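## Task

Pick up the spice jar from the desk and set it inside the storage bin on the low shelf so that none of it hangs over the bin's rim. At the end the bin must stand upright and sit almost entirely on the shelf, the shelf must stand upright, the gripper must have released the jar, and the robot must be neither toppled nor tilted.

## Robot and tools

Robot: TidyBot++, a single-arm mobile robot. Its base is 0.54 m long, 0.50 m wide and 0.38 m tall and rolls on four driven casters. A seven-joint arm with a two-finger gripper sits on top; the shoulder is 0.12 m ahead of the base centre and 0.68 m up. Segments: upper arm 0.42 m, forearm 0.31 m, wrist to hand point 0.31 m. Each scene begins with the arm folded and the hand pointing down, reaching up to 0.08 m past the base front. Cameras: base_camera (fixed on the base, 644x364) and wrist_camera (fisheye, 644x476, looking along the hand). Loose objects may occasionally get a small nudge.

Frames: the base frame has its origin on the floor below the base centre, x ahead, y to the left, z up, in metres. The odometry frame is the base frame as it was when the scene began; base_odometry reports x, y and heading (radians, left positive, -3.142 to 3.142) there, counted from wheel rotation only, so wheel slip looks like travel and drift builds up.

Tool move. Everything except cameras and blocking forms one action; motions in it start together.
- base: an object of relative offsets measured along the base's axes at the moment the command begins. translate_m (metres, forward +, -2 to 2), strafe_m (metres, left +, -2 to 2), rotate_rad (radians, counter-clockwise from above +, -6.3 to 6.3). Translation and strafe combine into one straight drive.
- joints: absolute targets by name, in radians. joint_1_rad (any angle; turns the arm about vertical, positive is clockwise from above, the reverse of rotate_rad), joint_2_rad (shoulder, -2.249 to 2.249, 0 is upright, + leans forward), joint_3_rad (any angle), joint_4_rad (elbow, -2.579 to 2.579, 0 is straight; with joint_3 at 3.14, negative bends forward), joint_5_rad (any), joint_6_rad (wrist, -2.099 to 2.099), joint_7_rad (any; with hand down, + is counter-clockwise from above, 1.57 puts fingers opening left/right). gripper_pos is a scale from 0 (fully open, ~85 mm gap) to 1 (closed); gap is about 85 x (1 - gripper_pos) mm. Unlimited joints take the short way round, so rotate past half a turn in steps.
- target: one list of seven numbers, an absolute hand pose in the base frame: x, y, z in metres, then quaternion qw, qx, qy, qz, matching the hand_pose result line. The hand point lies between the finger pads; its z axis points along the fingers, its y axis is the closing direction. With target, joints may contain only gripper_pos.
- speeds: caps for this action only, keyed like base: translate_m/strafe_m 0.05 to 0.5 m/s (give only one of them for a combined drive), rotate_rad 0.1 to 1.57 rad/s.
- cameras: list of base_camera, wrist_camera or all; [] for none. blocking: true (default) returns once everything rests; false returns in about half a second while motion continues.
Unknown keys make a call invalid; out-of-range values get it refused, and a refusal or an uncommanded stop cancels the remaining move, wait and finished_scene calls in that reply.

Other tools: wait(seconds 0 to 10) lets the world run and returns state; stop brakes all running motions (they read "stopped" and may keep pressing); zoom_image(camera, region [x0, y0, x1, y1] in pixels, at most 504x504) enlarges part of the latest image; finished_scene(scene) ends the current scene irreversibly, and the goal must hold without the robot.

Result lines: base_status, joint_status and hand_status give "done", "moving", "off_target" (rested away from target, maybe still pushing), "contact_stop" or "time_out" (uncommanded stops; the target is dropped), "not_followed" (a check withheld the command), "torque_fault" or "limit_stop_at_motor_heat". "joint command not followed" plus "cause:" signals a predicted self-collision; "pose unreachable" means a target was withheld. hand_target is where the hand would be with all joints on target. motor_effort is torque as percent of maximum, with the peak of the last action in brackets. base_tilt is in degrees. on_its_own lists uncommanded behaviour. "ARM HIT", MOTOR HOT and OVER-TEMPERATURE FAULT are warnings.

Practical use: after a target reports done, the hand is usually within 3 cm; refine by adding (wanted minus measured hand_pose) to the previous target. To keep a loaded hand still, resend hand_target, not hand_pose. A held object makes the arm sag; do not command a joint to its current reading while carrying. A hand pointing down reaches at most about 0.94 m high, and only near the base. Poses low and close in front of the base, or far/rotated, can send the arm into the base, which nothing prevents. Closed fingertips extend ~20 mm beyond the hand point, so watch clearance above surfaces. Gripper at 1 reading "off_target" means something is held; "done" means empty. Images show the true hand position better than readings.

Avoid: driving or turning while the arm is caught above roughly 0.6 m, sideways swings of a stretched arm, shoving furniture with the arm (it can tilt or tip the robot; retract or back away to recover), hard hits that trip a torque fault (arm freezes about 10 s), gripping hard on something still resting on a surface, fast swings of a load, dropping or releasing moving objects, and holding loads stretched out long enough to overheat motors. Open the gripper fully before ending each scene.

Each tool is called after "Emit:" by a JSON object that holds its "name" and its "arguments", one argument or row to a line.

## Session

Emit:
{"name": "move", "arguments": {

}}

Scene clock: 0.00 s.
base_odometry: x=+0.000 y=+0.000 heading=+0.000
base_tilt: forward=-0.3 right=+0.2
base_status: not commanded
joint_positions: joint_1_rad=+0.050 joint_2_rad=-0.308 joint_3_rad=+3.178 joint_4_rad=-2.545 joint_5_rad=+0.017 joint_6_rad=-0.852 joint_7_rad=+1.523 gripper_pos=+0.000
joint_status: not commanded
motor_effort: joint_1_rad=-1 joint_2_rad=-2 joint_3_rad=+0 joint_4_rad=+14 joint_5_rad=-1 joint_6_rad=+2 joint_7_rad=+0
hand_pose: x=+0.2547 y=-0.0130 z=+0.5777 quat_wxyz=(+0.001, +0.998, -0.061, +0.026) (m; base frame)
hand_target: x=+0.2561 y=-0.0131 z=+0.5783 quat_wxyz=(+0.001, +0.998, -0.061, +0.027) (m; base frame)
hand_status: not commanded
pictures: base_camera, wrist_camera

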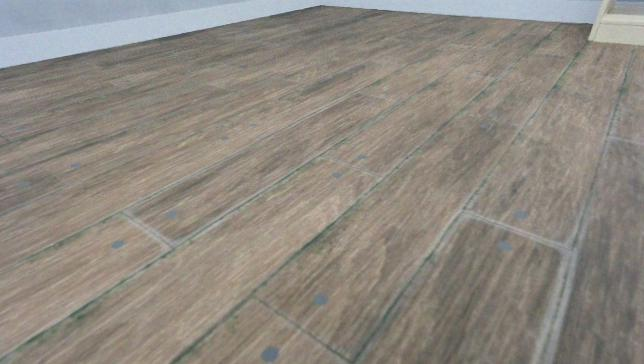

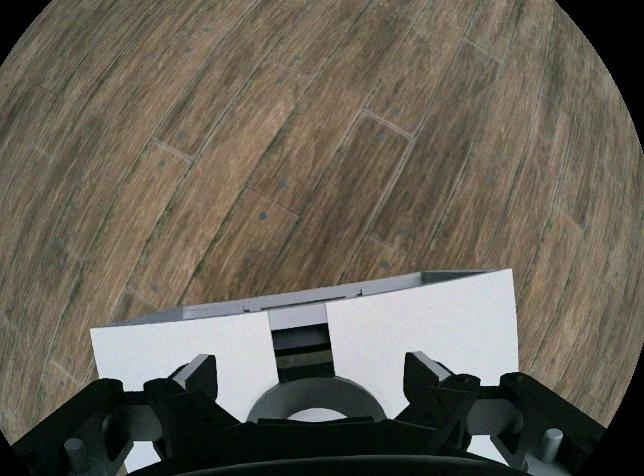

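Emit:
{"name": "move", "arguments": {
  "base": {"rotate_rad":-0.8},
  "joints": {"joint_6_rad":0.45}
}}

Emit:
{"name": "move", "arguments": {
  "base": {"rotate_rad":-1.3}
}}

Emit:
{"name": "move", "arguments": {
  "base": {"rotate_rad":-1.3}
}}

Emit:
{"name": "move", "arguments": {
  "base": {"rotate_rad":-1.3}
}}

Scene clock: 2.73 s.
move: done
base_odometry: x=+0.000 y=+0.000 heading=-0.799
base_tilt: forward=-0.3 right=+0.2
base_status: done
joint_positions: joint_1_rad=+0.050 joint_2_rad=-0.308 joint_3_rad=+3.178 joint_4_rad=-2.545 joint_5_rad=+0.017 joint_6_rad=+0.381 joint_7_rad=+1.523 gripper_pos=+0.000
joint_status: all done
motor_effort: joint_1_rad=-1(1) joint_2_rad=-6(7) joint_3_rad=+0(2) joint_4_rad=+18(19) joint_5_rad=+0(1) joint_6_rad=+9(10) joint_7_rad=-1(1)
hand_pose: x=+0.5365 y=-0.0335 z=+0.8009 quat_wxyz=(+0.009, +0.799, -0.048, +0.599) (m; base frame)
hand_target: x=+0.5424 y=-0.0339 z=+0.8229 quat_wxyz=(+0.009, +0.777, -0.047, +0.627) (m; base frame)
hand_status: not commanded
pictures: base_camera, wrist_camera
camera_calibration:
wrist_camera: T_world_to_cam=[[-0.0857934, -0.994865, -0.0536961, 0.0629975], [-0.26384, 0.0746572, -0.961673, 0.971849], [0.960743, -0.068338, -0.26889, -0.165945], [0, 0, 0, 1]] pos_world=[0.421248, -0.0212219, 0.893362]

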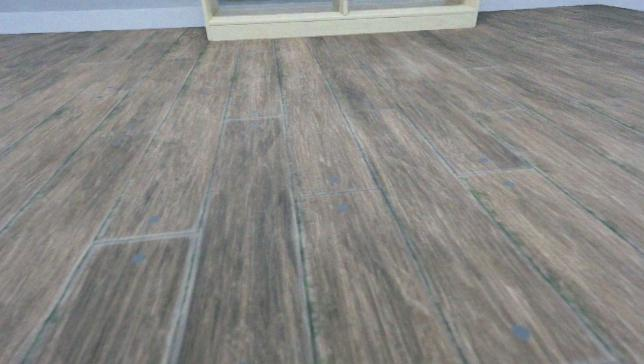

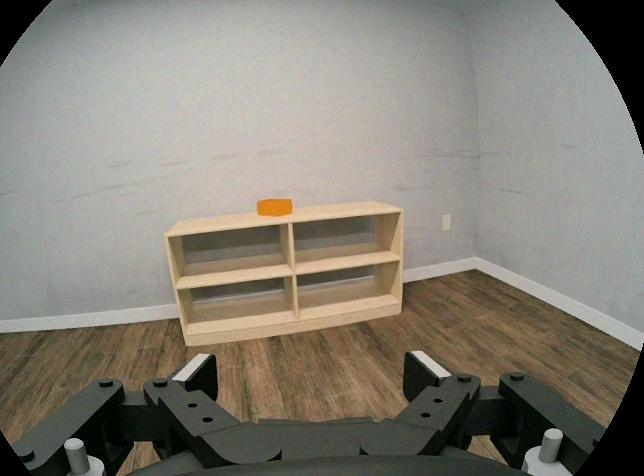

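Scene clock: 4.87 s.
move: done
base_odometry: x=+0.000 y=+0.000 heading=-2.098
base_tilt: forward=-0.3 right=+0.2
base_status: done
joint_positions: joint_1_rad=+0.050 joint_2_rad=-0.308 joint_3_rad=+3.178 joint_4_rad=-2.545 joint_5_rad=+0.017 joint_6_rad=+0.382 joint_7_rad=+1.523 gripper_pos=+0.000
joint_status: not commanded
motor_effort: joint_1_rad=+0(2) joint_2_rad=-7(7) joint_3_rad=+0(2) joint_4_rad=+19(19) joint_5_rad=-1(1) joint_6_rad=+9(10) joint_7_rad=-1(1)
hand_pose: x=+0.5365 y=-0.0335 z=+0.8010 quat_wxyz=(+0.009, +0.799, -0.048, +0.599) (m; base frame)
hand_target: x=+0.5424 y=-0.0339 z=+0.8229 quat_wxyz=(+0.009, +0.777, -0.047, +0.627) (m; base frame)
hand_status: not commanded
pictures: base_camera, wrist_camera
camera_calibration:
wrist_camera: T_world_to_cam=[[-0.0858649, -0.994858, -0.0537153, 0.0630502], [-0.263342, 0.0746596, -0.961809, 0.971856], [0.960874, -0.0684401, -0.268399, -0.166414], [0, 0, 0, 1]] pos_world=[0.421248, -0.0212218, 0.893462]

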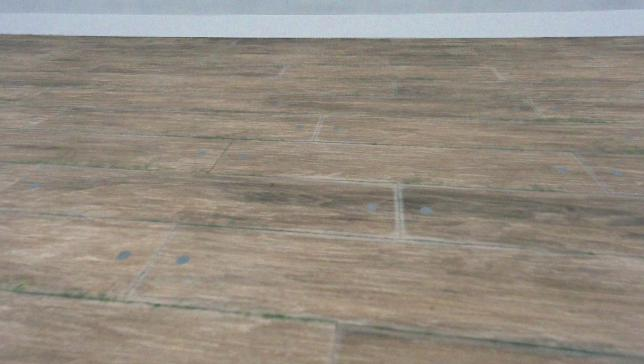

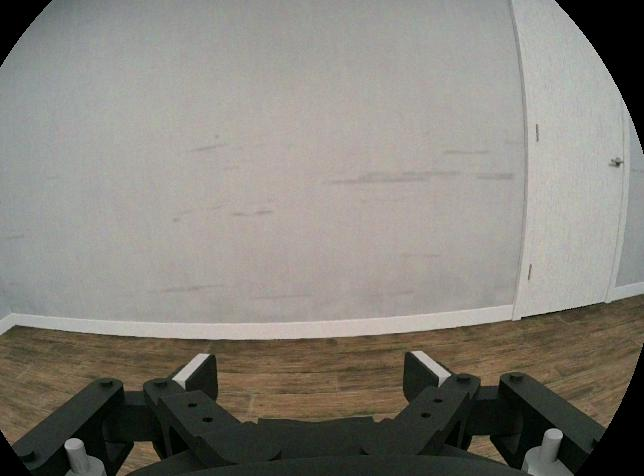

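Scene clock: 7.00 s.
move: done
base_odometry: x=+0.000 y=+0.000 heading=+2.886
base_tilt: forward=-0.3 right=+0.2
base_status: done
joint_positions: joint_1_rad=+0.050 joint_2_rad=-0.308 joint_3_rad=+3.178 joint_4_rad=-2.545 joint_5_rad=+0.017 joint_6_rad=+0.382 joint_7_rad=+1.523 gripper_pos=+0.000
joint_status: not commanded
motor_effort: joint_1_rad=-1(2) joint_2_rad=-7(8) joint_3_rad=+1(2) joint_4_rad=+19(19) joint_5_rad=+0(1) joint_6_rad=+10(10) joint_7_rad=+0(1)
hand_pose: x=+0.5365 y=-0.0335 z=+0.8011 quat_wxyz=(+0.009, +0.799, -0.048, +0.600) (m; base frame)
hand_target: x=+0.5424 y=-0.0339 z=+0.8229 quat_wxyz=(+0.009, +0.777, -0.047, +0.627) (m; base frame)
hand_status: not commanded
pictures: base_camera, wrist_camera
camera_calibration:
wrist_camera: T_world_to_cam=[[-0.0858248, -0.994865, -0.053641, 0.0629723], [-0.26314, 0.0745626, -0.961872, 0.971921], [0.960933, -0.0684374, -0.268188, -0.1666], [0, 0, 0, 1]] pos_world=[0.421247, -0.0212217, 0.893562]

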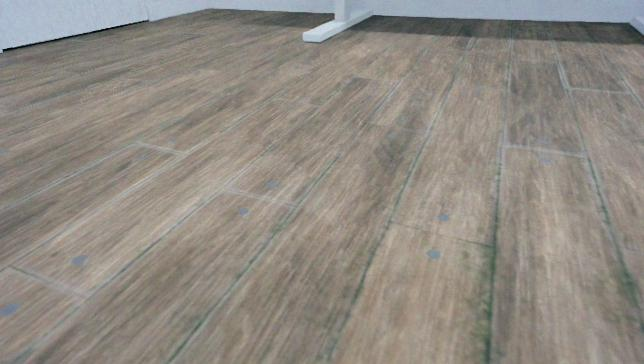

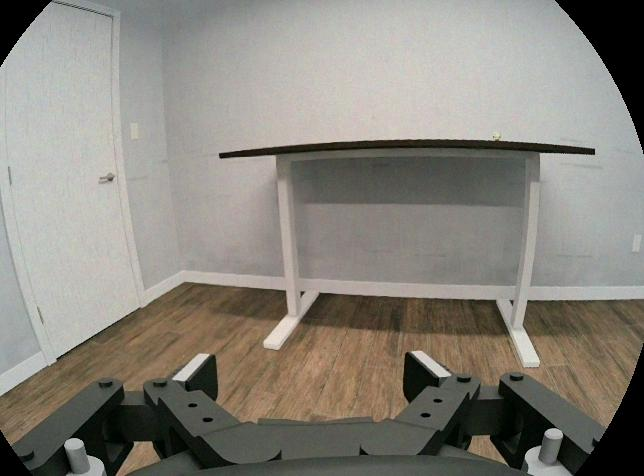

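Scene clock: 9.13 s.
move: done
base_odometry: x=+0.000 y=+0.000 heading=+1.587
base_tilt: forward=-0.3 right=+0.2
base_status: done
joint_positions: joint_1_rad=+0.050 joint_2_rad=-0.308 joint_3_rad=+3.178 joint_4_rad=-2.545 joint_5_rad=+0.017 joint_6_rad=+0.382 joint_7_rad=+1.523 gripper_pos=+0.000
joint_status: not commanded
motor_effort: joint_1_rad=+0(2) joint_2_rad=-6(8) joint_3_rad=+1(2) joint_4_rad=+19(19) joint_5_rad=+0(1) joint_6_rad=+9(10) joint_7_rad=+0(1)
hand_pose: x=+0.5365 y=-0.0335 z=+0.8011 quat_wxyz=(+0.009, +0.799, -0.048, +0.600) (m; base frame)
hand_target: x=+0.5424 y=-0.0339 z=+0.8229 quat_wxyz=(+0.009, +0.777, -0.047, +0.627) (m; base frame)
hand_status: not commanded
pictures: base_camera, wrist_camera
camera_calibration:
wrist_camera: T_world_to_cam=[[-0.0858155, -0.994866, -0.0536466, 0.0629734], [-0.262954, 0.0745522, -0.961924, 0.971889], [0.960984, -0.0684413, -0.268002, -0.166788], [0, 0, 0, 1]] pos_world=[0.421247, -0.0212216, 0.893561]

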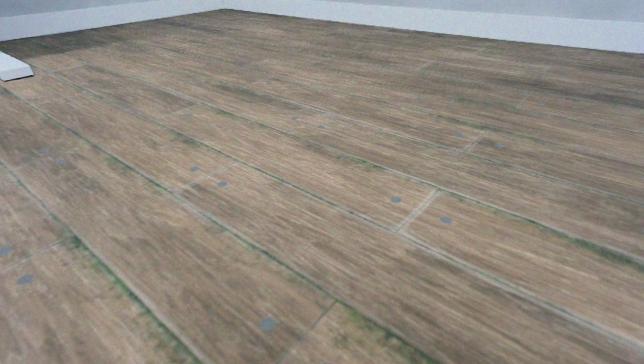

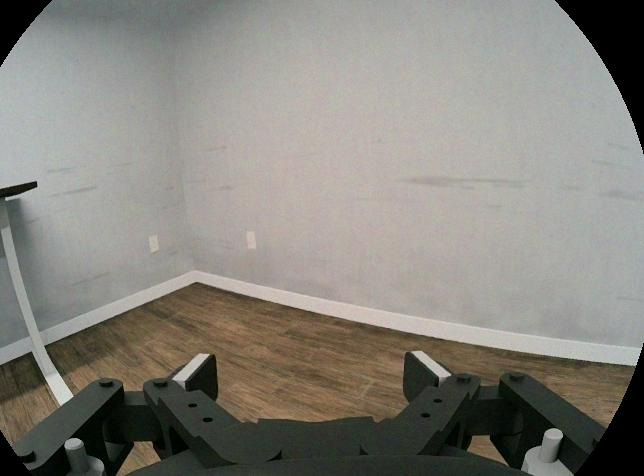

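Emit:
{"name": "move", "arguments": {
  "base": {"rotate_rad":1.0},
  "joints": {"joint_1_rad":0.0,"joint_2_rad":-0.308,"joint_3_rad":3.14,"joint_4_rad":-1.6,"joint_5_rad":0,"joint_6_rad":-0.66,"joint_7_rad":1.57}
}}

Emit:
{"name": "move", "arguments": {
  "base": {"translate_m":0.5,"strafe_m":-0.5}
}}

Scene clock: 17.17 s.
move: done
base_odometry: x=+0.000 y=+0.000 heading=+2.586
base_tilt: forward=-0.3 right=+0.2
base_status: done
joint_positions: joint_1_rad=+0.015 joint_2_rad=-0.308 joint_3_rad=+3.158 joint_4_rad=-1.632 joint_5_rad=+0.017 joint_6_rad=-0.602 joint_7_rad=+1.533 gripper_pos=+0.000
joint_status: all done
motor_effort: joint_1_rad=-1(2) joint_2_rad=-9(12) joint_3_rad=+1(3) joint_4_rad=+22(23) joint_5_rad=+0(1) joint_6_rad=+9(11) joint_7_rad=-1(2)
hand_pose: x=+0.5882 y=-0.0178 z=+1.0513 quat_wxyz=(+0.004, +0.821, -0.027, +0.571) (m; base frame)
hand_target: x=+0.5826 y=+0.0022 z=+1.0535 quat_wxyz=(+0.000, +0.828, +0.000, +0.560) (m; base frame)
hand_status: not commanded
pictures: base_camera, wrist_camera
camera_calibration:
wrist_camera: T_world_to_cam=[[-0.0466913, -0.998327, -0.0340907, 0.0528615], [-0.333916, 0.0477636, -0.941392, 1.24464], [0.941446, -0.0325714, -0.335588, -0.0651806], [0, 0, 0, 1]] pos_world=[0.479437, -0.00879828, 1.15162]

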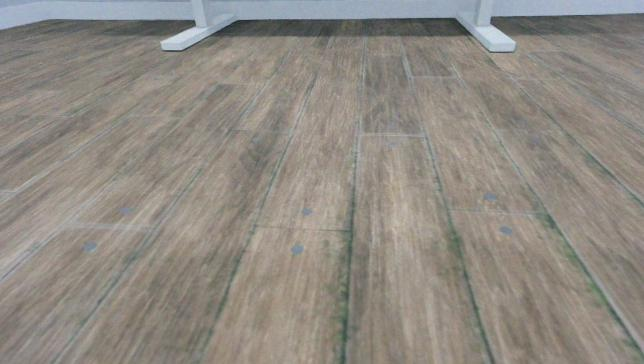

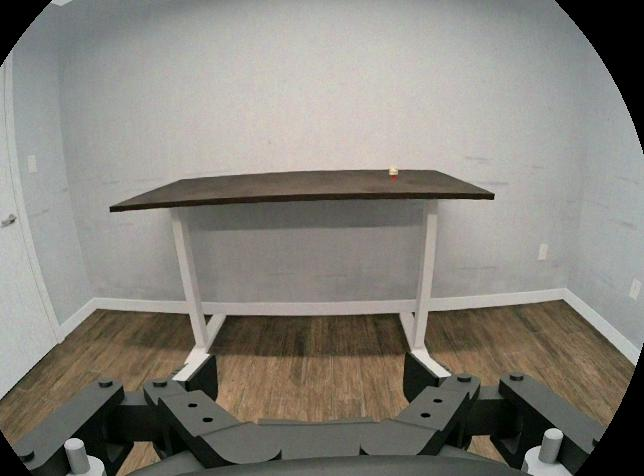

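Scene clock: 19.97 s.
move: done
base_odometry: x=-0.161 y=+0.689 heading=+2.586
base_tilt: forward=-0.3 right=+0.2
base_status: done
joint_positions: joint_1_rad=+0.014 joint_2_rad=-0.306 joint_3_rad=+3.155 joint_4_rad=-1.631 joint_5_rad=+0.017 joint_6_rad=-0.605 joint_7_rad=+1.533 gripper_pos=+0.000
joint_status: not commanded
motor_effort: joint_1_rad=+0(2) joint_2_rad=-9(12) joint_3_rad=+1(2) joint_4_rad=+21(22) joint_5_rad=+0(1) joint_6_rad=+9(10) joint_7_rad=+0(1)
hand_pose: x=+0.5885 y=-0.0159 z=+1.0498 quat_wxyz=(+0.003, +0.822, -0.025, +0.569) (m; base frame)
hand_target: x=+0.5826 y=+0.0022 z=+1.0535 quat_wxyz=(+0.000, +0.828, +0.000, +0.560) (m; base frame)
hand_status: not commanded
pictures: base_camera, wrist_camera
camera_calibration:
wrist_camera: T_world_to_cam=[[-0.0433519, -0.998515, -0.0329925, 0.0514903], [-0.338403, 0.0457476, -0.939889, 1.24426], [0.940002, -0.0295812, -0.339884, -0.0604667], [0, 0, 0, 1]] pos_world=[0.480133, -0.00729697, 1.15062]

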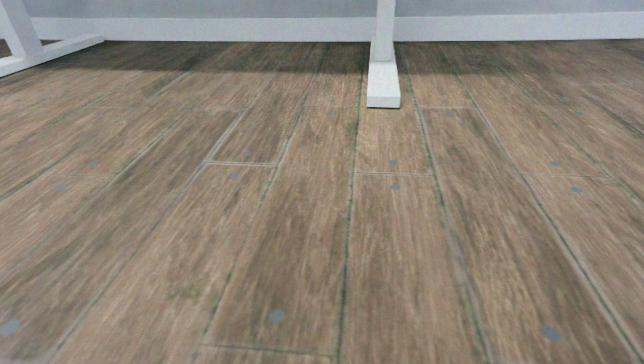

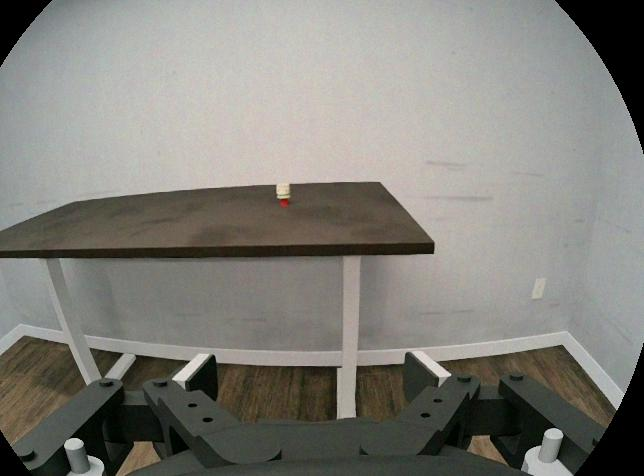

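Emit:
{"name": "move", "arguments": {
  "joints": {"joint_1_rad":0.0,"joint_2_rad":0.2,"joint_3_rad":3.14,"joint_4_rad":-1.05,"joint_5_rad":0,"joint_6_rad":-0.85,"joint_7_rad":1.57},
  "cameras": ["wrist_camera"]
}}

Emit:
{"name": "move", "arguments": {
  "base": {"translate_m":0.45}
}}

Scene clock: 25.23 s.
move: done
base_odometry: x=-0.161 y=+0.689 heading=+2.586
base_tilt: forward=-0.3 right=+0.2
base_status: not commanded
joint_positions: joint_1_rad=+0.014 joint_2_rad=+0.205 joint_3_rad=+3.155 joint_4_rad=-1.085 joint_5_rad=+0.017 joint_6_rad=-0.791 joint_7_rad=+1.533 gripper_pos=+0.000
joint_status: all done
motor_effort: joint_1_rad=-1(1) joint_2_rad=-27(30) joint_3_rad=+0(2) joint_4_rad=+21(23) joint_5_rad=+0(1) joint_6_rad=+9(11) joint_7_rad=+0(1)
hand_pose: x=+0.7780 y=-0.0195 z=+1.0291 quat_wxyz=(+0.007, +0.862, -0.025, +0.506) (m; base frame)
hand_target: x=+0.7696 y=+0.0023 z=+1.0361 quat_wxyz=(-0.001, +0.867, +0.000, +0.498) (m; base frame)
hand_status: not commanded
pictures: wrist_camera
camera_calibration:
wrist_camera: T_world_to_cam=[[-0.0509012, -0.998423, -0.023691, 0.0517672], [-0.474933, 0.045067, -0.878867, 1.33257], [0.878548, -0.0334837, -0.476478, -0.0574624], [0, 0, 0, 1]] pos_world=[0.686, -0.0102934, 1.145]

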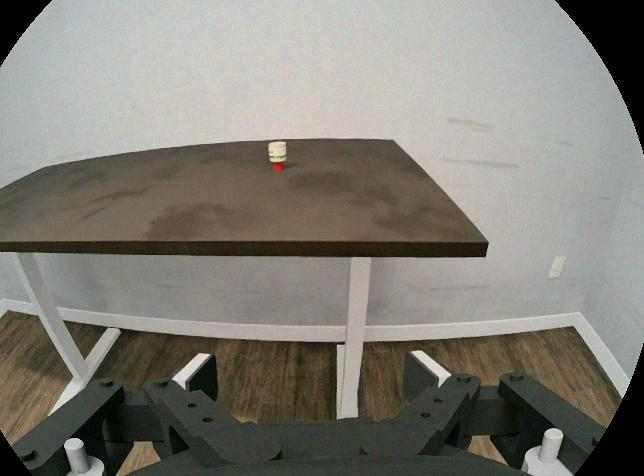

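Scene clock: 27.47 s.
move: done
base_odometry: x=-0.544 y=+0.926 heading=+2.586
base_tilt: forward=-0.3 right=+0.2
base_status: done
joint_positions: joint_1_rad=+0.013 joint_2_rad=+0.213 joint_3_rad=+3.155 joint_4_rad=-1.080 joint_5_rad=+0.017 joint_6_rad=-0.797 joint_7_rad=+1.533 gripper_pos=+0.000
joint_status: not commanded
motor_effort: joint_1_rad=-1(1) joint_2_rad=-28(32) joint_3_rad=+0(2) joint_4_rad=+21(22) joint_5_rad=+0(1) joint_6_rad=+9(9) joint_7_rad=+0(1)
hand_pose: x=+0.7804 y=-0.0192 z=+1.0252 quat_wxyz=(+0.007, +0.864, -0.025, +0.502) (m; base frame)
hand_target: x=+0.7696 y=+0.0023 z=+1.0361 quat_wxyz=(-0.001, +0.867, +0.000, +0.498) (m; base frame)
hand_status: not commanded
pictures: base_camera, wrist_camera
camera_calibration:
wrist_camera: T_world_to_cam=[[-0.0507507, -0.998436, -0.0234528, 0.0516836], [-0.482407, 0.0450692, -0.874787, 1.33181], [0.874476, -0.0330823, -0.48394, -0.0505606], [0, 0, 0, 1]] pos_world=[0.689314, -0.0100937, 1.1418]

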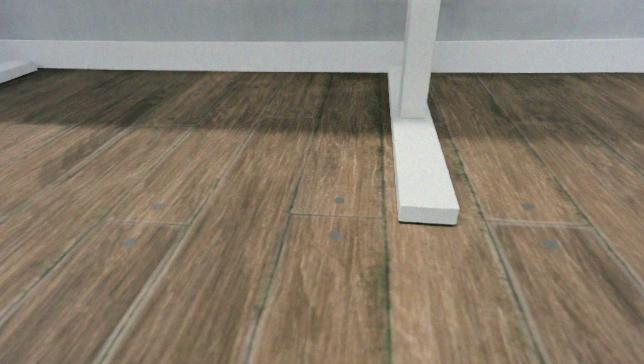

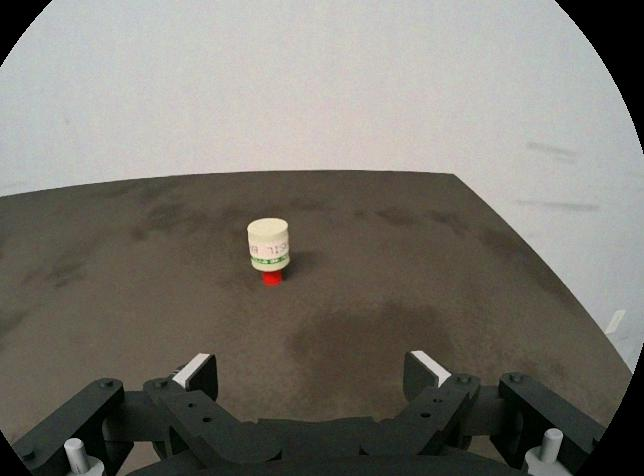

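Emit:
{"name": "move", "arguments": {
  "target": [0.77, 0.03, 0.985, 0, 0.887, 0, 0.462]
}}

Scene clock: 30.80 s.
move: done
base_odometry: x=-0.544 y=+0.926 heading=+2.586
base_tilt: forward=-0.3 right=+0.2
base_status: not commanded
joint_positions: joint_1_rad=-0.090 joint_2_rad=+0.217 joint_3_rad=+3.160 joint_4_rad=-1.118 joint_5_rad=+0.030 joint_6_rad=-0.797 joint_7_rad=+1.510 gripper_pos=+0.000
joint_status: not commanded
motor_effort: joint_1_rad=+0(2) joint_2_rad=-28(30) joint_3_rad=+0(2) joint_4_rad=+21(22) joint_5_rad=+0(1) joint_6_rad=+8(9) joint_7_rad=+0(1)
hand_pose: x=+0.7777 y=+0.0436 z=+1.0005 quat_wxyz=(-0.016, +0.875, +0.010, +0.484) (m; base frame)
hand_target: x=+0.7700 y=+0.0300 z=+0.9850 quat_wxyz=(+0.000, +0.887, +0.000, +0.462) (m; base frame)
hand_status: done (0.022 m and 3.6 deg from the pose sent, 0.064 m and 6.1 deg at the start)
pictures: base_camera, wrist_camera
camera_calibration:
wrist_camera: T_world_to_cam=[[0.0318232, -0.999087, -0.0285126, 0.0546292], [-0.521164, 0.00775524, -0.853422, 1.3165], [0.852863, 0.0420183, -0.520441, -0.00802499], [0, 0, 0, 1]] pos_world=[0.691217, 0.0447067, 1.12091]

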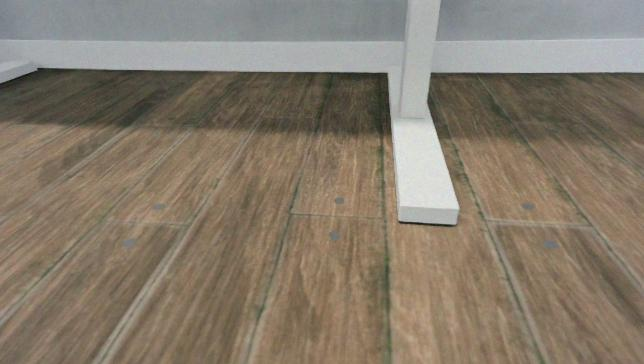

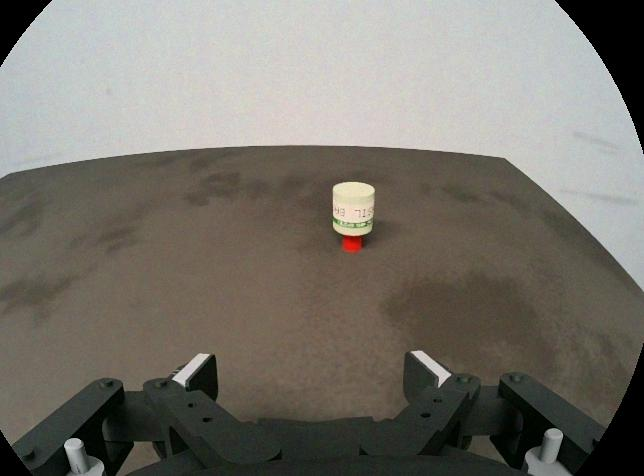

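Emit:
{"name": "move", "arguments": {
  "target": [0.77, -0.003, 0.96, 0, 0.887, 0, 0.462],
  "cameras": []
}}

Emit:
{"name": "move", "arguments": {
  "base": {"translate_m":0.12},
  "speeds": {"translate_m":0.2}
}}

Scene clock: 32.83 s.
move: done
base_odometry: x=-0.543 y=+0.926 heading=+2.586
base_tilt: forward=-0.3 right=+0.2
base_status: not commanded
joint_positions: joint_1_rad=-0.021 joint_2_rad=+0.209 joint_3_rad=+3.160 joint_4_rad=-1.199 joint_5_rad=+0.007 joint_6_rad=-0.783 joint_7_rad=+1.567 gripper_pos=+0.000
joint_status: not commanded
motor_effort: joint_1_rad=-1(2) joint_2_rad=-26(28) joint_3_rad=+0(1) joint_4_rad=+18(21) joint_5_rad=-1(1) joint_6_rad=+7(9) joint_7_rad=-1(2)
hand_pose: x=+0.7701 y=+0.0027 z=+0.9630 quat_wxyz=(+0.003, +0.889, +0.001, +0.457) (m; base frame)
hand_target: x=+0.7700 y=-0.0030 z=+0.9600 quat_wxyz=(+0.000, +0.887, +0.000, +0.462) (m; base frame)
hand_status: done (0.006 m and 0.7 deg from the pose sent, 0.062 m and 3.6 deg at the start)
pictures: none
No camera images: "cameras" was empty.

Scene clock: 34.13 s.
move: done
base_odometry: x=-0.646 y=+0.990 heading=+2.586
base_tilt: forward=-0.3 right=+0.2
base_status: done
joint_positions: joint_1_rad=-0.021 joint_2_rad=+0.202 joint_3_rad=+3.160 joint_4_rad=-1.208 joint_5_rad=+0.007 joint_6_rad=-0.783 joint_7_rad=+1.567 gripper_pos=+0.000
joint_status: not commanded
motor_effort: joint_1_rad=+0(2) joint_2_rad=-26(27) joint_3_rad=+0(1) joint_4_rad=+19(21) joint_5_rad=+0(1) joint_6_rad=+7(9) joint_7_rad=-1(1)
hand_pose: x=+0.7670 y=+0.0026 z=+0.9630 quat_wxyz=(+0.003, +0.889, +0.001, +0.457) (m; base frame)
hand_target: x=+0.7700 y=-0.0030 z=+0.9600 quat_wxyz=(+0.000, +0.887, +0.000, +0.462) (m; base frame)
hand_status: not commanded
pictures: base_camera, wrist_camera
camera_calibration:
wrist_camera: T_world_to_cam=[[-0.0025207, -0.999993, -0.00273946, 0.0144632], [-0.571758, 0.00368874, -0.820414, 1.28636], [0.820418, -0.000501706, -0.571764, 0.0577711], [0, 0, 0, 1]] pos_world=[0.688126, 0.00974701, 1.08842]

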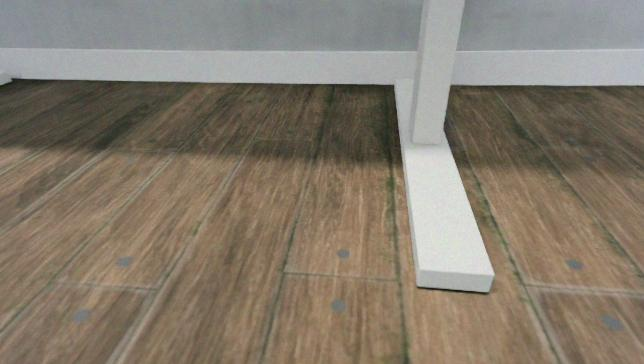

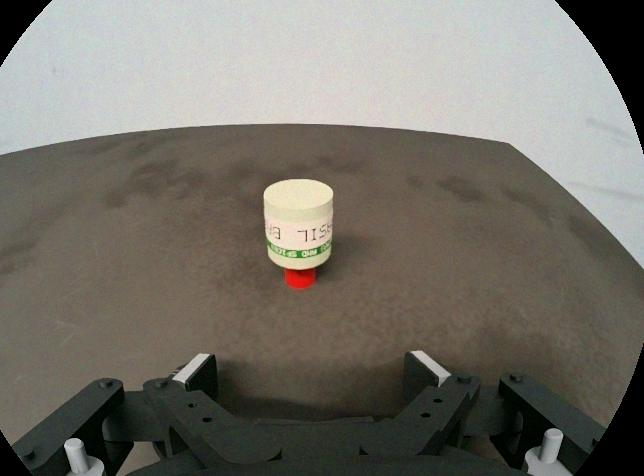

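Emit:
{"name": "move", "arguments": {
  "target": [0.77, 0.003, 0.978, 0, 0.887, 0, 0.462],
  "cameras": []
}}

Emit:
{"name": "move", "arguments": {
  "base": {"translate_m":0.06},
  "speeds": {"translate_m":0.15},
  "cameras": ["wrist_camera"]
}}

Scene clock: 36.37 s.
move: done
base_odometry: x=-0.646 y=+0.990 heading=+2.586
base_tilt: forward=-0.3 right=+0.2
base_status: not commanded
joint_positions: joint_1_rad=-0.021 joint_2_rad=+0.208 joint_3_rad=+3.160 joint_4_rad=-1.185 joint_5_rad=+0.007 joint_6_rad=-0.790 joint_7_rad=+1.566 gripper_pos=+0.000
joint_status: not commanded
motor_effort: joint_1_rad=+0(1) joint_2_rad=-28(29) joint_3_rad=+0(1) joint_4_rad=+20(22) joint_5_rad=+0(1) joint_6_rad=+8(9) joint_7_rad=+0(1)
hand_pose: x=+0.7702 y=+0.0027 z=+0.9707 quat_wxyz=(+0.003, +0.887, +0.001, +0.462) (m; base frame)
hand_target: x=+0.7700 y=+0.0030 z=+0.9780 quat_wxyz=(+0.000, +0.887, +0.000, +0.462) (m; base frame)
hand_status: done (0.007 m and 0.4 deg from the pose sent, 0.015 m and 0.8 deg at the start)
pictures: none
No camera images: "cameras" was empty.

Scene clock: 37.40 s.
move: done
base_odometry: x=-0.697 y=+1.022 heading=+2.585
base_tilt: forward=-0.3 right=+0.2
base_status: done
joint_positions: joint_1_rad=-0.021 joint_2_rad=+0.218 joint_3_rad=+3.160 joint_4_rad=-1.184 joint_5_rad=+0.007 joint_6_rad=-0.790 joint_7_rad=+1.566 gripper_pos=+0.000
joint_status: not commanded
motor_effort: joint_1_rad=+0(2) joint_2_rad=-28(31) joint_3_rad=+0(1) joint_4_rad=+21(22) joint_5_rad=+0(1) joint_6_rad=+8(9) joint_7_rad=+0(1)
hand_pose: x=+0.7732 y=+0.0028 z=+0.9644 quat_wxyz=(+0.003, +0.889, +0.001, +0.457) (m; base frame)
hand_target: x=+0.7700 y=+0.0030 z=+0.9780 quat_wxyz=(+0.000, +0.887, +0.000, +0.462) (m; base frame)
hand_status: not commanded
pictures: wrist_camera
camera_calibration:
wrist_camera: T_world_to_cam=[[-0.00248699, -0.999994, -0.00251968, 0.0144193], [-0.571054, 0.00348865, -0.820905, 1.29088], [0.820909, -0.000602714, -0.571059, 0.0523456], [0, 0, 0, 1]] pos_world=[0.694224, 0.00994738, 1.08962]

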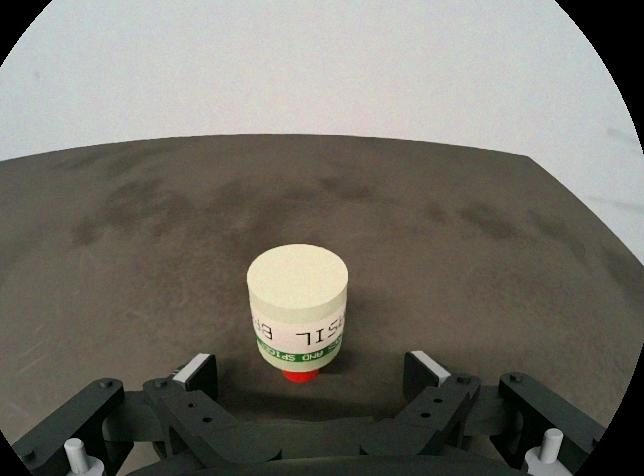

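Emit:
{"name": "move", "arguments": {
  "target": [0.77, 0.010, 0.998, 0, 0.887, 0, 0.462],
  "cameras": ["wrist_camera"]
}}

Scene clock: 39.77 s.
move: done
base_odometry: x=-0.697 y=+1.022 heading=+2.585
base_tilt: forward=-0.3 right=+0.2
base_status: not commanded
joint_positions: joint_1_rad=-0.030 joint_2_rad=+0.221 joint_3_rad=+3.160 joint_4_rad=-1.104 joint_5_rad=+0.007 joint_6_rad=-0.829 joint_7_rad=+1.566 gripper_pos=+0.000
joint_status: not commanded
motor_effort: joint_1_rad=+0(1) joint_2_rad=-28(30) joint_3_rad=+0(1) joint_4_rad=+21(23) joint_5_rad=+0(1) joint_6_rad=+8(9) joint_7_rad=+0(1)
hand_pose: x=+0.7762 y=+0.0088 z=+0.9974 quat_wxyz=(+0.001, +0.880, +0.005, +0.474) (m; base frame)
hand_target: x=+0.7700 y=+0.0100 z=+0.9980 quat_wxyz=(+0.000, +0.887, +0.000, +0.462) (m; base frame)
hand_status: done (0.006 m and 1.7 deg from the pose sent, 0.035 m and 0.7 deg at the start)
pictures: wrist_camera
camera_calibration:
wrist_camera: T_world_to_cam=[[0.00643829, -0.999975, -0.00287602, 0.0139089], [-0.539565, -0.00105245, -0.841943, 1.31626], [0.84192, 0.00697248, -0.539558, 0.0208845], [0, 0, 0, 1]] pos_world=[0.692534, 0.0151483, 1.11952]

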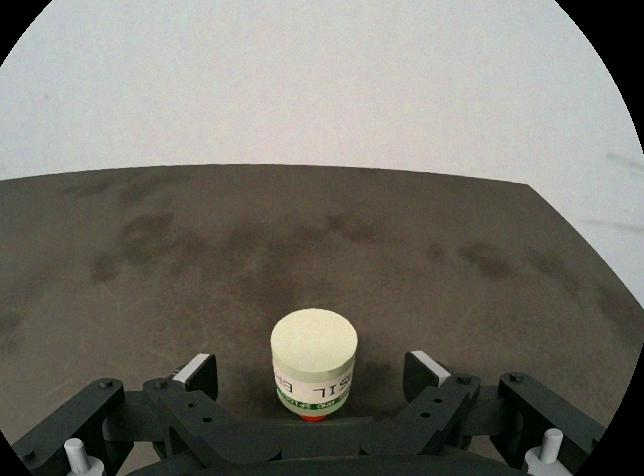

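Emit:
{"name": "move", "arguments": {
  "joints": {"gripper_pos":0.45},
  "cameras": ["wrist_camera"]
}}

Scene clock: 42.20 s.
move: done
base_odometry: x=-0.697 y=+1.022 heading=+2.585
base_tilt: forward=-0.3 right=+0.2
base_status: not commanded
joint_positions: joint_1_rad=-0.030 joint_2_rad=+0.221 joint_3_rad=+3.160 joint_4_rad=-1.104 joint_5_rad=+0.007 joint_6_rad=-0.829 joint_7_rad=+1.566 gripper_pos=+0.450
joint_status: all done
motor_effort: joint_1_rad=+0(1) joint_2_rad=-28(28) joint_3_rad=+0(0) joint_4_rad=+21(22) joint_5_rad=+0(0) joint_6_rad=+8(9) joint_7_rad=-1(1)
hand_pose: x=+0.7762 y=+0.0088 z=+0.9974 quat_wxyz=(+0.001, +0.880, +0.005, +0.474) (m; base frame)
hand_target: x=+0.7700 y=+0.0100 z=+0.9980 quat_wxyz=(+0.000, +0.887, +0.000, +0.462) (m; base frame)
hand_status: not commanded
pictures: wrist_camera
camera_calibration:
wrist_camera: T_world_to_cam=[[0.00643829, -0.999975, -0.00287602, 0.0139089], [-0.539565, -0.00105245, -0.841943, 1.31626], [0.84192, 0.00697248, -0.539558, 0.0208845], [0, 0, 0, 1]] pos_world=[0.692534, 0.0151483, 1.11952]

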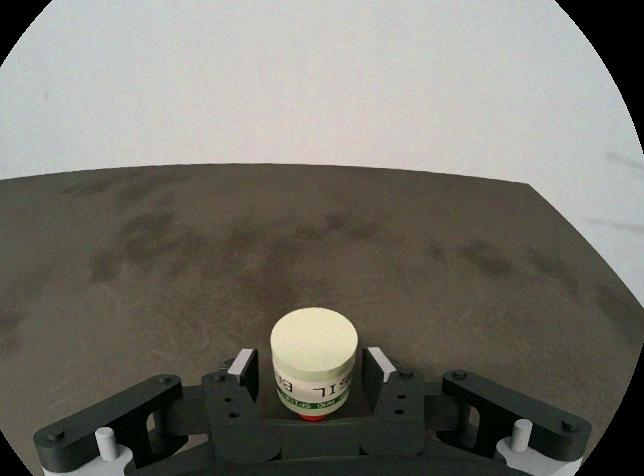

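Emit:
{"name": "move", "arguments": {
  "joints": {"gripper_pos":1.0},
  "cameras": ["wrist_camera"]
}}

Scene clock: 43.57 s.
move: off_target
base_odometry: x=-0.697 y=+1.022 heading=+2.585
base_tilt: forward=-0.3 right=+0.2
base_status: not commanded
joint_positions: joint_1_rad=-0.030 joint_2_rad=+0.221 joint_3_rad=+3.160 joint_4_rad=-1.103 joint_5_rad=+0.007 joint_6_rad=-0.829 joint_7_rad=+1.566 gripper_pos=+0.646
joint_status: gripper_pos off_target (ended at +0.646, target +1.000)
motor_effort: joint_1_rad=+0(1) joint_2_rad=-28(29) joint_3_rad=+0(0) joint_4_rad=+20(22) joint_5_rad=+0(1) joint_6_rad=+8(9) joint_7_rad=-1(1)
hand_pose: x=+0.7763 y=+0.0088 z=+0.9978 quat_wxyz=(+0.001, +0.880, +0.005, +0.474) (m; base frame)
hand_target: x=+0.7700 y=+0.0100 z=+0.9980 quat_wxyz=(+0.000, +0.887, +0.000, +0.462) (m; base frame)
hand_status: not commanded
pictures: wrist_camera
camera_calibration:
wrist_camera: T_world_to_cam=[[0.00644001, -0.999975, -0.00287227, 0.0139047], [-0.539074, -0.00105247, -0.842258, 1.31661], [0.842234, 0.00697251, -0.539067, 0.0203337], [0, 0, 0, 1]] pos_world=[0.692533, 0.0151483, 1.11992]

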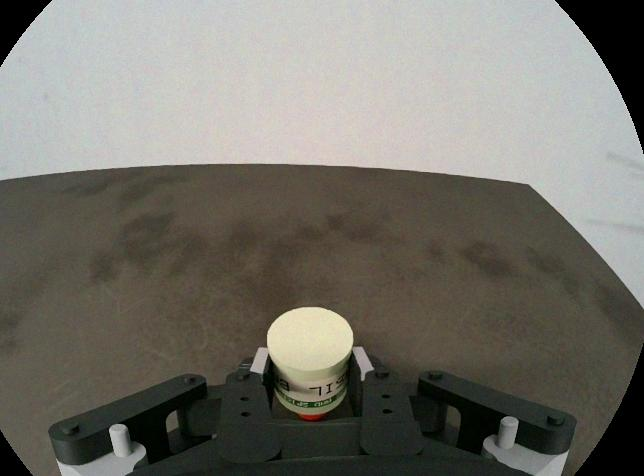

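Emit:
{"name": "move", "arguments": {
  "target": [0.76, 0.010, 1.06, 0, 0.887, 0, 0.462],
  "cameras": ["wrist_camera"]
}}

Emit:
{"name": "move", "arguments": {
  "base": {"translate_m":-0.8},
  "cameras": ["wrist_camera"]
}}

Scene clock: 45.67 s.
move: done
base_odometry: x=-0.697 y=+1.022 heading=+2.585
base_tilt: forward=-0.3 right=+0.2
base_status: not commanded
joint_positions: joint_1_rad=-0.030 joint_2_rad=+0.258 joint_3_rad=+3.160 joint_4_rad=-0.839 joint_5_rad=+0.007 joint_6_rad=-1.053 joint_7_rad=+1.566 gripper_pos=+0.646
joint_status: not commanded
motor_effort: joint_1_rad=+0(1) joint_2_rad=-28(30) joint_3_rad=+0(0) joint_4_rad=+20(23) joint_5_rad=+0(1) joint_6_rad=+8(9) joint_7_rad=+0(1)
hand_pose: x=+0.7667 y=+0.0090 z=+1.0617 quat_wxyz=(+0.002, +0.880, +0.004, +0.476) (m; base frame)
hand_target: x=+0.7600 y=+0.0100 z=+1.0600 quat_wxyz=(+0.000, +0.887, +0.000, +0.462) (m; base frame)
hand_status: done (0.007 m and 1.9 deg from the pose sent, 0.064 m and 1.7 deg at the start)
pictures: wrist_camera
camera_calibration:
wrist_camera: T_world_to_cam=[[0.00519855, -0.999983, -0.00277516, 0.0151842], [-0.536431, -0.000446587, -0.843944, 1.36497], [0.843928, 0.00587597, -0.536424, 0.0587713], [0, 0, 0, 1]] pos_world=[0.682532, 0.0154482, 1.18352]

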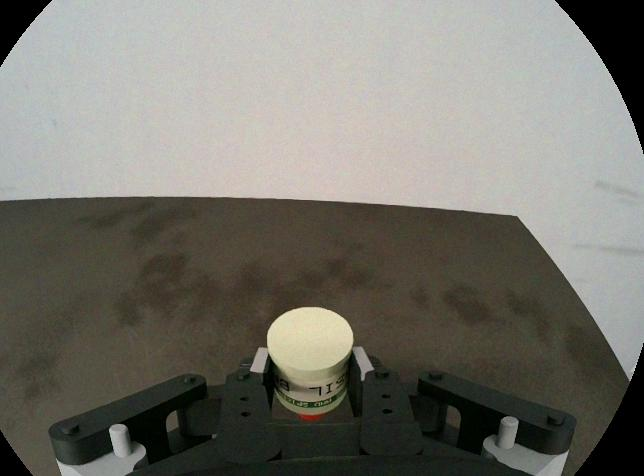

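Scene clock: 48.50 s.
move: done
base_odometry: x=-0.017 y=+0.599 heading=+2.586
base_tilt: forward=-0.3 right=+0.2
base_status: done
joint_positions: joint_1_rad=-0.036 joint_2_rad=+0.268 joint_3_rad=+3.162 joint_4_rad=-0.837 joint_5_rad=+0.007 joint_6_rad=-1.059 joint_7_rad=+1.566 gripper_pos=+0.646
joint_status: not commanded
motor_effort: joint_1_rad=+0(3) joint_2_rad=-29(33) joint_3_rad=+0(2) joint_4_rad=+20(22) joint_5_rad=-1(1) joint_6_rad=+8(9) joint_7_rad=+0(1)
hand_pose: x=+0.7695 y=+0.0115 z=+1.0545 quat_wxyz=(+0.001, +0.883, +0.006, +0.469) (m; base frame)
hand_target: x=+0.7600 y=+0.0100 z=+1.0600 quat_wxyz=(+0.000, +0.887, +0.000, +0.462) (m; base frame)
hand_status: not commanded
pictures: wrist_camera
camera_calibration:
wrist_camera: T_world_to_cam=[[0.00841847, -0.999963, -0.00186349, 0.0142601], [-0.548423, -0.00305876, -0.836195, 1.36148], [0.836159, 0.00806147, -0.548429, 0.0711627], [0, 0, 0, 1]] pos_world=[0.687045, 0.0178503, 1.17752]

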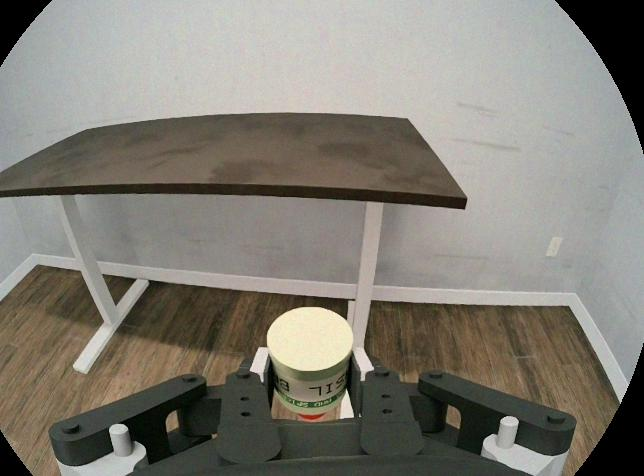

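Emit:
{"name": "move", "arguments": {
  "base": {"rotate_rad":3.026},
  "cameras": ["wrist_camera"]
}}

Emit:
{"name": "move", "arguments": {
  "base": {"translate_m":1.2,"strafe_m":-0.74}
}}

Scene clock: 53.73 s.
move: done
base_odometry: x=-0.017 y=+0.599 heading=-0.672
base_tilt: forward=-0.3 right=+0.2
base_status: done
joint_positions: joint_1_rad=-0.049 joint_2_rad=+0.286 joint_3_rad=+3.170 joint_4_rad=-0.837 joint_5_rad=+0.007 joint_6_rad=-1.059 joint_7_rad=+1.566 gripper_pos=+0.646
joint_status: not commanded
motor_effort: joint_1_rad=-1(5) joint_2_rad=-30(35) joint_3_rad=+0(3) joint_4_rad=+19(21) joint_5_rad=-1(2) joint_6_rad=+9(9) joint_7_rad=+0(1)
hand_pose: x=+0.7762 y=+0.0163 z=+1.0426 quat_wxyz=(+0.001, +0.887, +0.009, +0.461) (m; base frame)
hand_target: x=+0.7600 y=+0.0100 z=+1.0600 quat_wxyz=(+0.000, +0.887, +0.000, +0.462) (m; base frame)
hand_status: not commanded
pictures: wrist_camera
camera_calibration:
wrist_camera: T_world_to_cam=[[0.014084, -0.9999, 0.000893738, 0.0117088], [-0.563465, -0.00867501, -0.826094, 1.35648], [0.82602, 0.0111311, -0.563531, 0.0825772], [0, 0, 0, 1]] pos_world=[0.695956, 0.0225559, 1.16711]

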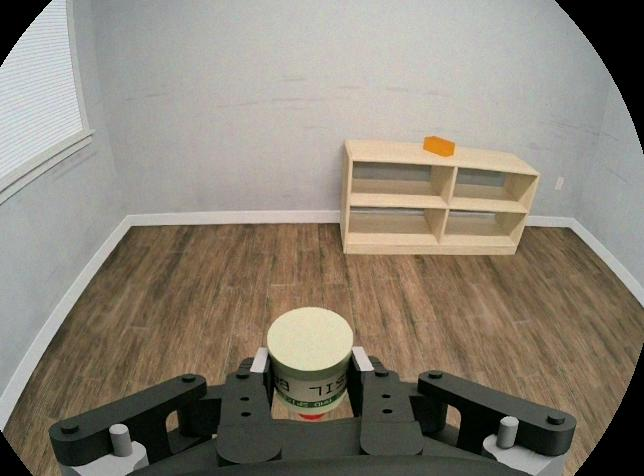

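Scene clock: 57.77 s.
move: done
base_odometry: x=+0.462 y=-0.727 heading=-0.671
base_tilt: forward=-0.3 right=+0.2
base_status: done
joint_positions: joint_1_rad=-0.049 joint_2_rad=+0.274 joint_3_rad=+3.170 joint_4_rad=-0.837 joint_5_rad=+0.007 joint_6_rad=-1.060 joint_7_rad=+1.566 gripper_pos=+0.646
joint_status: not commanded
motor_effort: joint_1_rad=+0(2) joint_2_rad=-29(32) joint_3_rad=+0(2) joint_4_rad=+20(22) joint_5_rad=+0(1) joint_6_rad=+8(9) joint_7_rad=+0(1)
hand_pose: x=+0.7718 y=+0.0161 z=+1.0503 quat_wxyz=(+0.001, +0.884, +0.009, +0.466) (m; base frame)
hand_target: x=+0.7600 y=+0.0100 z=+1.0600 quat_wxyz=(+0.000, +0.887, +0.000, +0.462) (m; base frame)
hand_status: not commanded
pictures: base_camera, wrist_camera
camera_calibration:
wrist_camera: T_world_to_cam=[[0.0140487, -0.999901, 0.00047311, 0.0120019], [-0.553969, -0.0081772, -0.832497, 1.35977], [0.832419, 0.0114334, -0.554029, 0.0756426], [0, 0, 0, 1]] pos_world=[0.690137, 0.022255, 1.17391]

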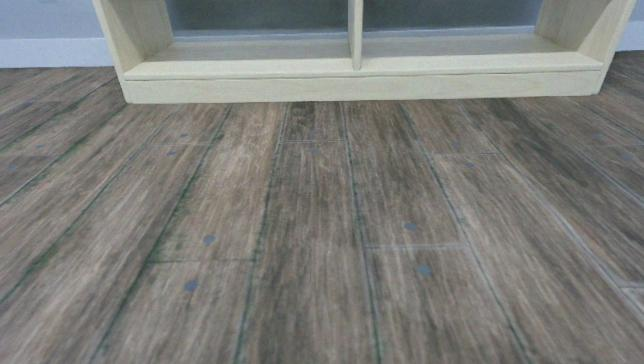

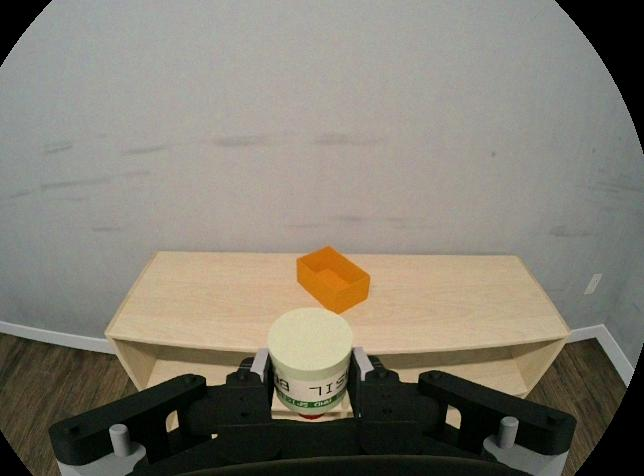

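Emit:
{"name": "zoom_image", "arguments": {
  "camera": "wrist_camera",
  "region": [270, 230, 400, 330]
}}

Scaled by 3.877.

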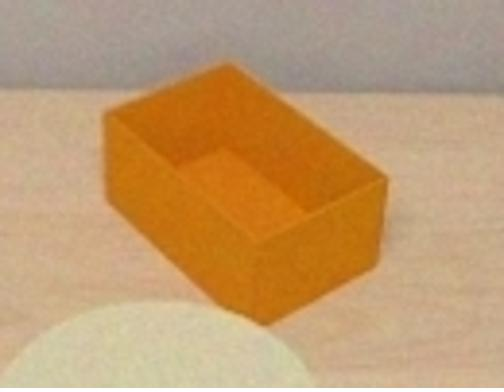

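Emit:
{"name": "move", "arguments": {
  "target": [0.68, 0.0, 0.84, 0.0778, 0.8802, -0.4416, 0.1552],
  "cameras": []
}}

Emit:
{"name": "move", "arguments": {
  "base": {"translate_m":0.55,"strafe_m":-0.03},
  "speeds": {"translate_m":0.3}
}}

Scene clock: 65.43 s.
move: done
base_odometry: x=+0.462 y=-0.727 heading=-0.671
base_tilt: forward=-0.3 right=+0.2
base_status: not commanded
joint_positions: joint_1_rad=-0.283 joint_2_rad=+0.510 joint_3_rad=+3.402 joint_4_rad=-0.835 joint_5_rad=+0.112 joint_6_rad=-1.581 joint_7_rad=+0.648 gripper_pos=+0.646
joint_status: not commanded
motor_effort: joint_1_rad=-1(1) joint_2_rad=-35(38) joint_3_rad=+2(3) joint_4_rad=+18(20) joint_5_rad=+2(3) joint_6_rad=+3(9) joint_7_rad=+0(1)
hand_pose: x=+0.6976 y=+0.0167 z=+0.8274 quat_wxyz=(+0.050, +0.895, -0.414, +0.157) (m; base frame)
hand_target: x=+0.6800 y=+0.0000 z=+0.8400 quat_wxyz=(+0.078, +0.880, -0.442, +0.155) (m; base frame)
hand_status: done (0.027 m and 4.8 deg from the pose sent, 0.230 m and 64.2 deg at the start)
pictures: none
No camera images: "cameras" was empty.

Scene clock: 68.10 s.
move: done
base_odometry: x=+0.874 y=-1.093 heading=-0.672
base_tilt: forward=-0.3 right=+0.2
base_status: done
joint_positions: joint_1_rad=-0.285 joint_2_rad=+0.510 joint_3_rad=+3.403 joint_4_rad=-0.835 joint_5_rad=+0.113 joint_6_rad=-1.588 joint_7_rad=+0.646 gripper_pos=+0.646
joint_status: not commanded
motor_effort: joint_1_rad=+0(3) joint_2_rad=-35(38) joint_3_rad=+2(3) joint_4_rad=+17(19) joint_5_rad=+1(2) joint_6_rad=+3(4) joint_7_rad=-1(1)
hand_pose: x=+0.6954 y=+0.0171 z=+0.8270 quat_wxyz=(+0.052, +0.895, -0.415, +0.154) (m; base frame)
hand_target: x=+0.6800 y=+0.0000 z=+0.8400 quat_wxyz=(+0.078, +0.880, -0.442, +0.155) (m; base frame)
hand_status: not commanded
pictures: base_camera, wrist_camera
camera_calibration:
wrist_camera: T_world_to_cam=[[-0.763929, -0.643929, -0.0420381, 0.584276], [-0.597322, 0.730278, -0.331513, 0.734695], [0.244171, -0.228142, -0.942514, 0.750005], [0, 0, 0, 1]] pos_world=[0.702066, 0.0108089, 0.975013]

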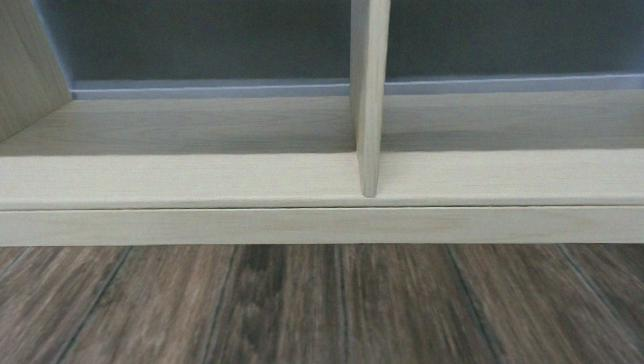

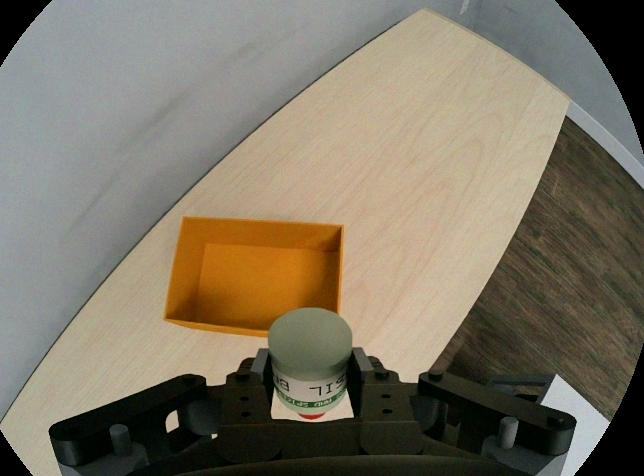

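Emit:
{"name": "move", "arguments": {
  "base": {"translate_m":0.09},
  "cameras": []
}}

Emit:
{"name": "move", "arguments": {
  "target": [0.698, -0.03, 0.755, 0.0778, 0.8802, -0.4416, 0.1552]
}}

Scene clock: 70.80 s.
move: done
base_odometry: x=+0.945 y=-1.149 heading=-0.672
base_tilt: forward=-0.3 right=+0.2
base_status: done
joint_positions: joint_1_rad=-0.286 joint_2_rad=+0.512 joint_3_rad=+3.403 joint_4_rad=-0.835 joint_5_rad=+0.114 joint_6_rad=-1.591 joint_7_rad=+0.646 gripper_pos=+0.646
joint_status: not commanded
motor_effort: joint_1_rad=+0(1) joint_2_rad=-35(38) joint_3_rad=+2(3) joint_4_rad=+18(18) joint_5_rad=+2(2) joint_6_rad=+2(4) joint_7_rad=-1(1)
hand_pose: x=+0.6949 y=+0.0171 z=+0.8257 quat_wxyz=(+0.054, +0.895, -0.415, +0.153) (m; base frame)
hand_target: x=+0.6800 y=+0.0000 z=+0.8400 quat_wxyz=(+0.078, +0.880, -0.442, +0.155) (m; base frame)
hand_status: not commanded
pictures: none
No camera images: "cameras" was empty.

Scene clock: 72.13 s.
move: done
base_odometry: x=+0.945 y=-1.149 heading=-0.672
base_tilt: forward=-0.3 right=+0.2
base_status: not commanded
joint_positions: joint_1_rad=-0.280 joint_2_rad=+0.515 joint_3_rad=+3.421 joint_4_rad=-1.066 joint_5_rad=+0.114 joint_6_rad=-1.431 joint_7_rad=+0.646 gripper_pos=+0.646
joint_status: not commanded
motor_effort: joint_1_rad=-1(1) joint_2_rad=-35(36) joint_3_rad=+2(3) joint_4_rad=+17(19) joint_5_rad=+2(2) joint_6_rad=+2(3) joint_7_rad=+0(1)
hand_pose: x=+0.6832 y=-0.0041 z=+0.7496 quat_wxyz=(+0.077, +0.897, -0.418, +0.122) (m; base frame)
hand_target: x=+0.6980 y=-0.0300 z=+0.7550 quat_wxyz=(+0.078, +0.880, -0.442, +0.155) (m; base frame)
hand_status: done (0.030 m and 5.1 deg from the pose sent, 0.085 m and 4.4 deg at the start)
pictures: base_camera, wrist_camera
camera_calibration:
wrist_camera: T_world_to_cam=[[-0.773053, -0.63367, 0.0291887, 0.510977], [-0.612309, 0.733389, -0.295326, 0.700407], [0.165733, -0.246175, -0.95495, 0.737949], [0, 0, 0, 1]] pos_world=[0.701575, -0.00821563, 0.896639]

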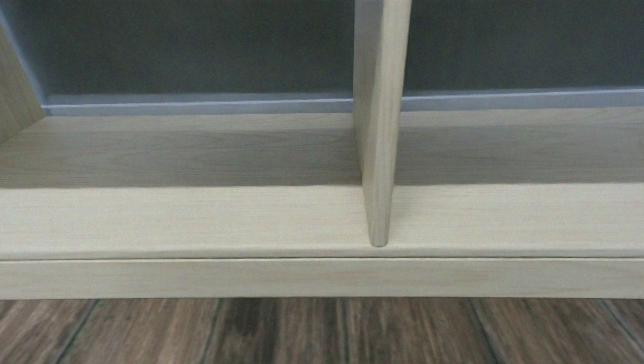

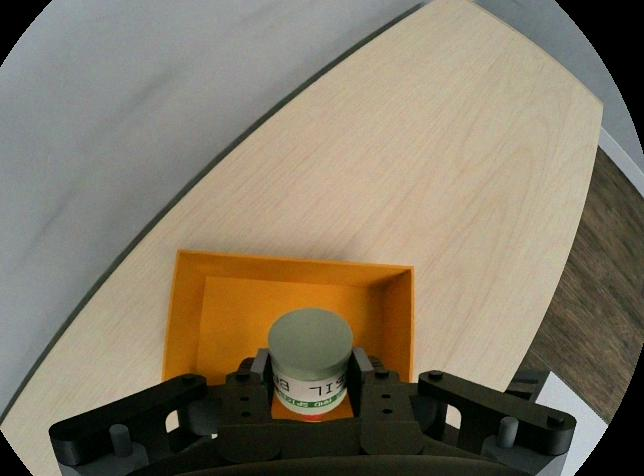

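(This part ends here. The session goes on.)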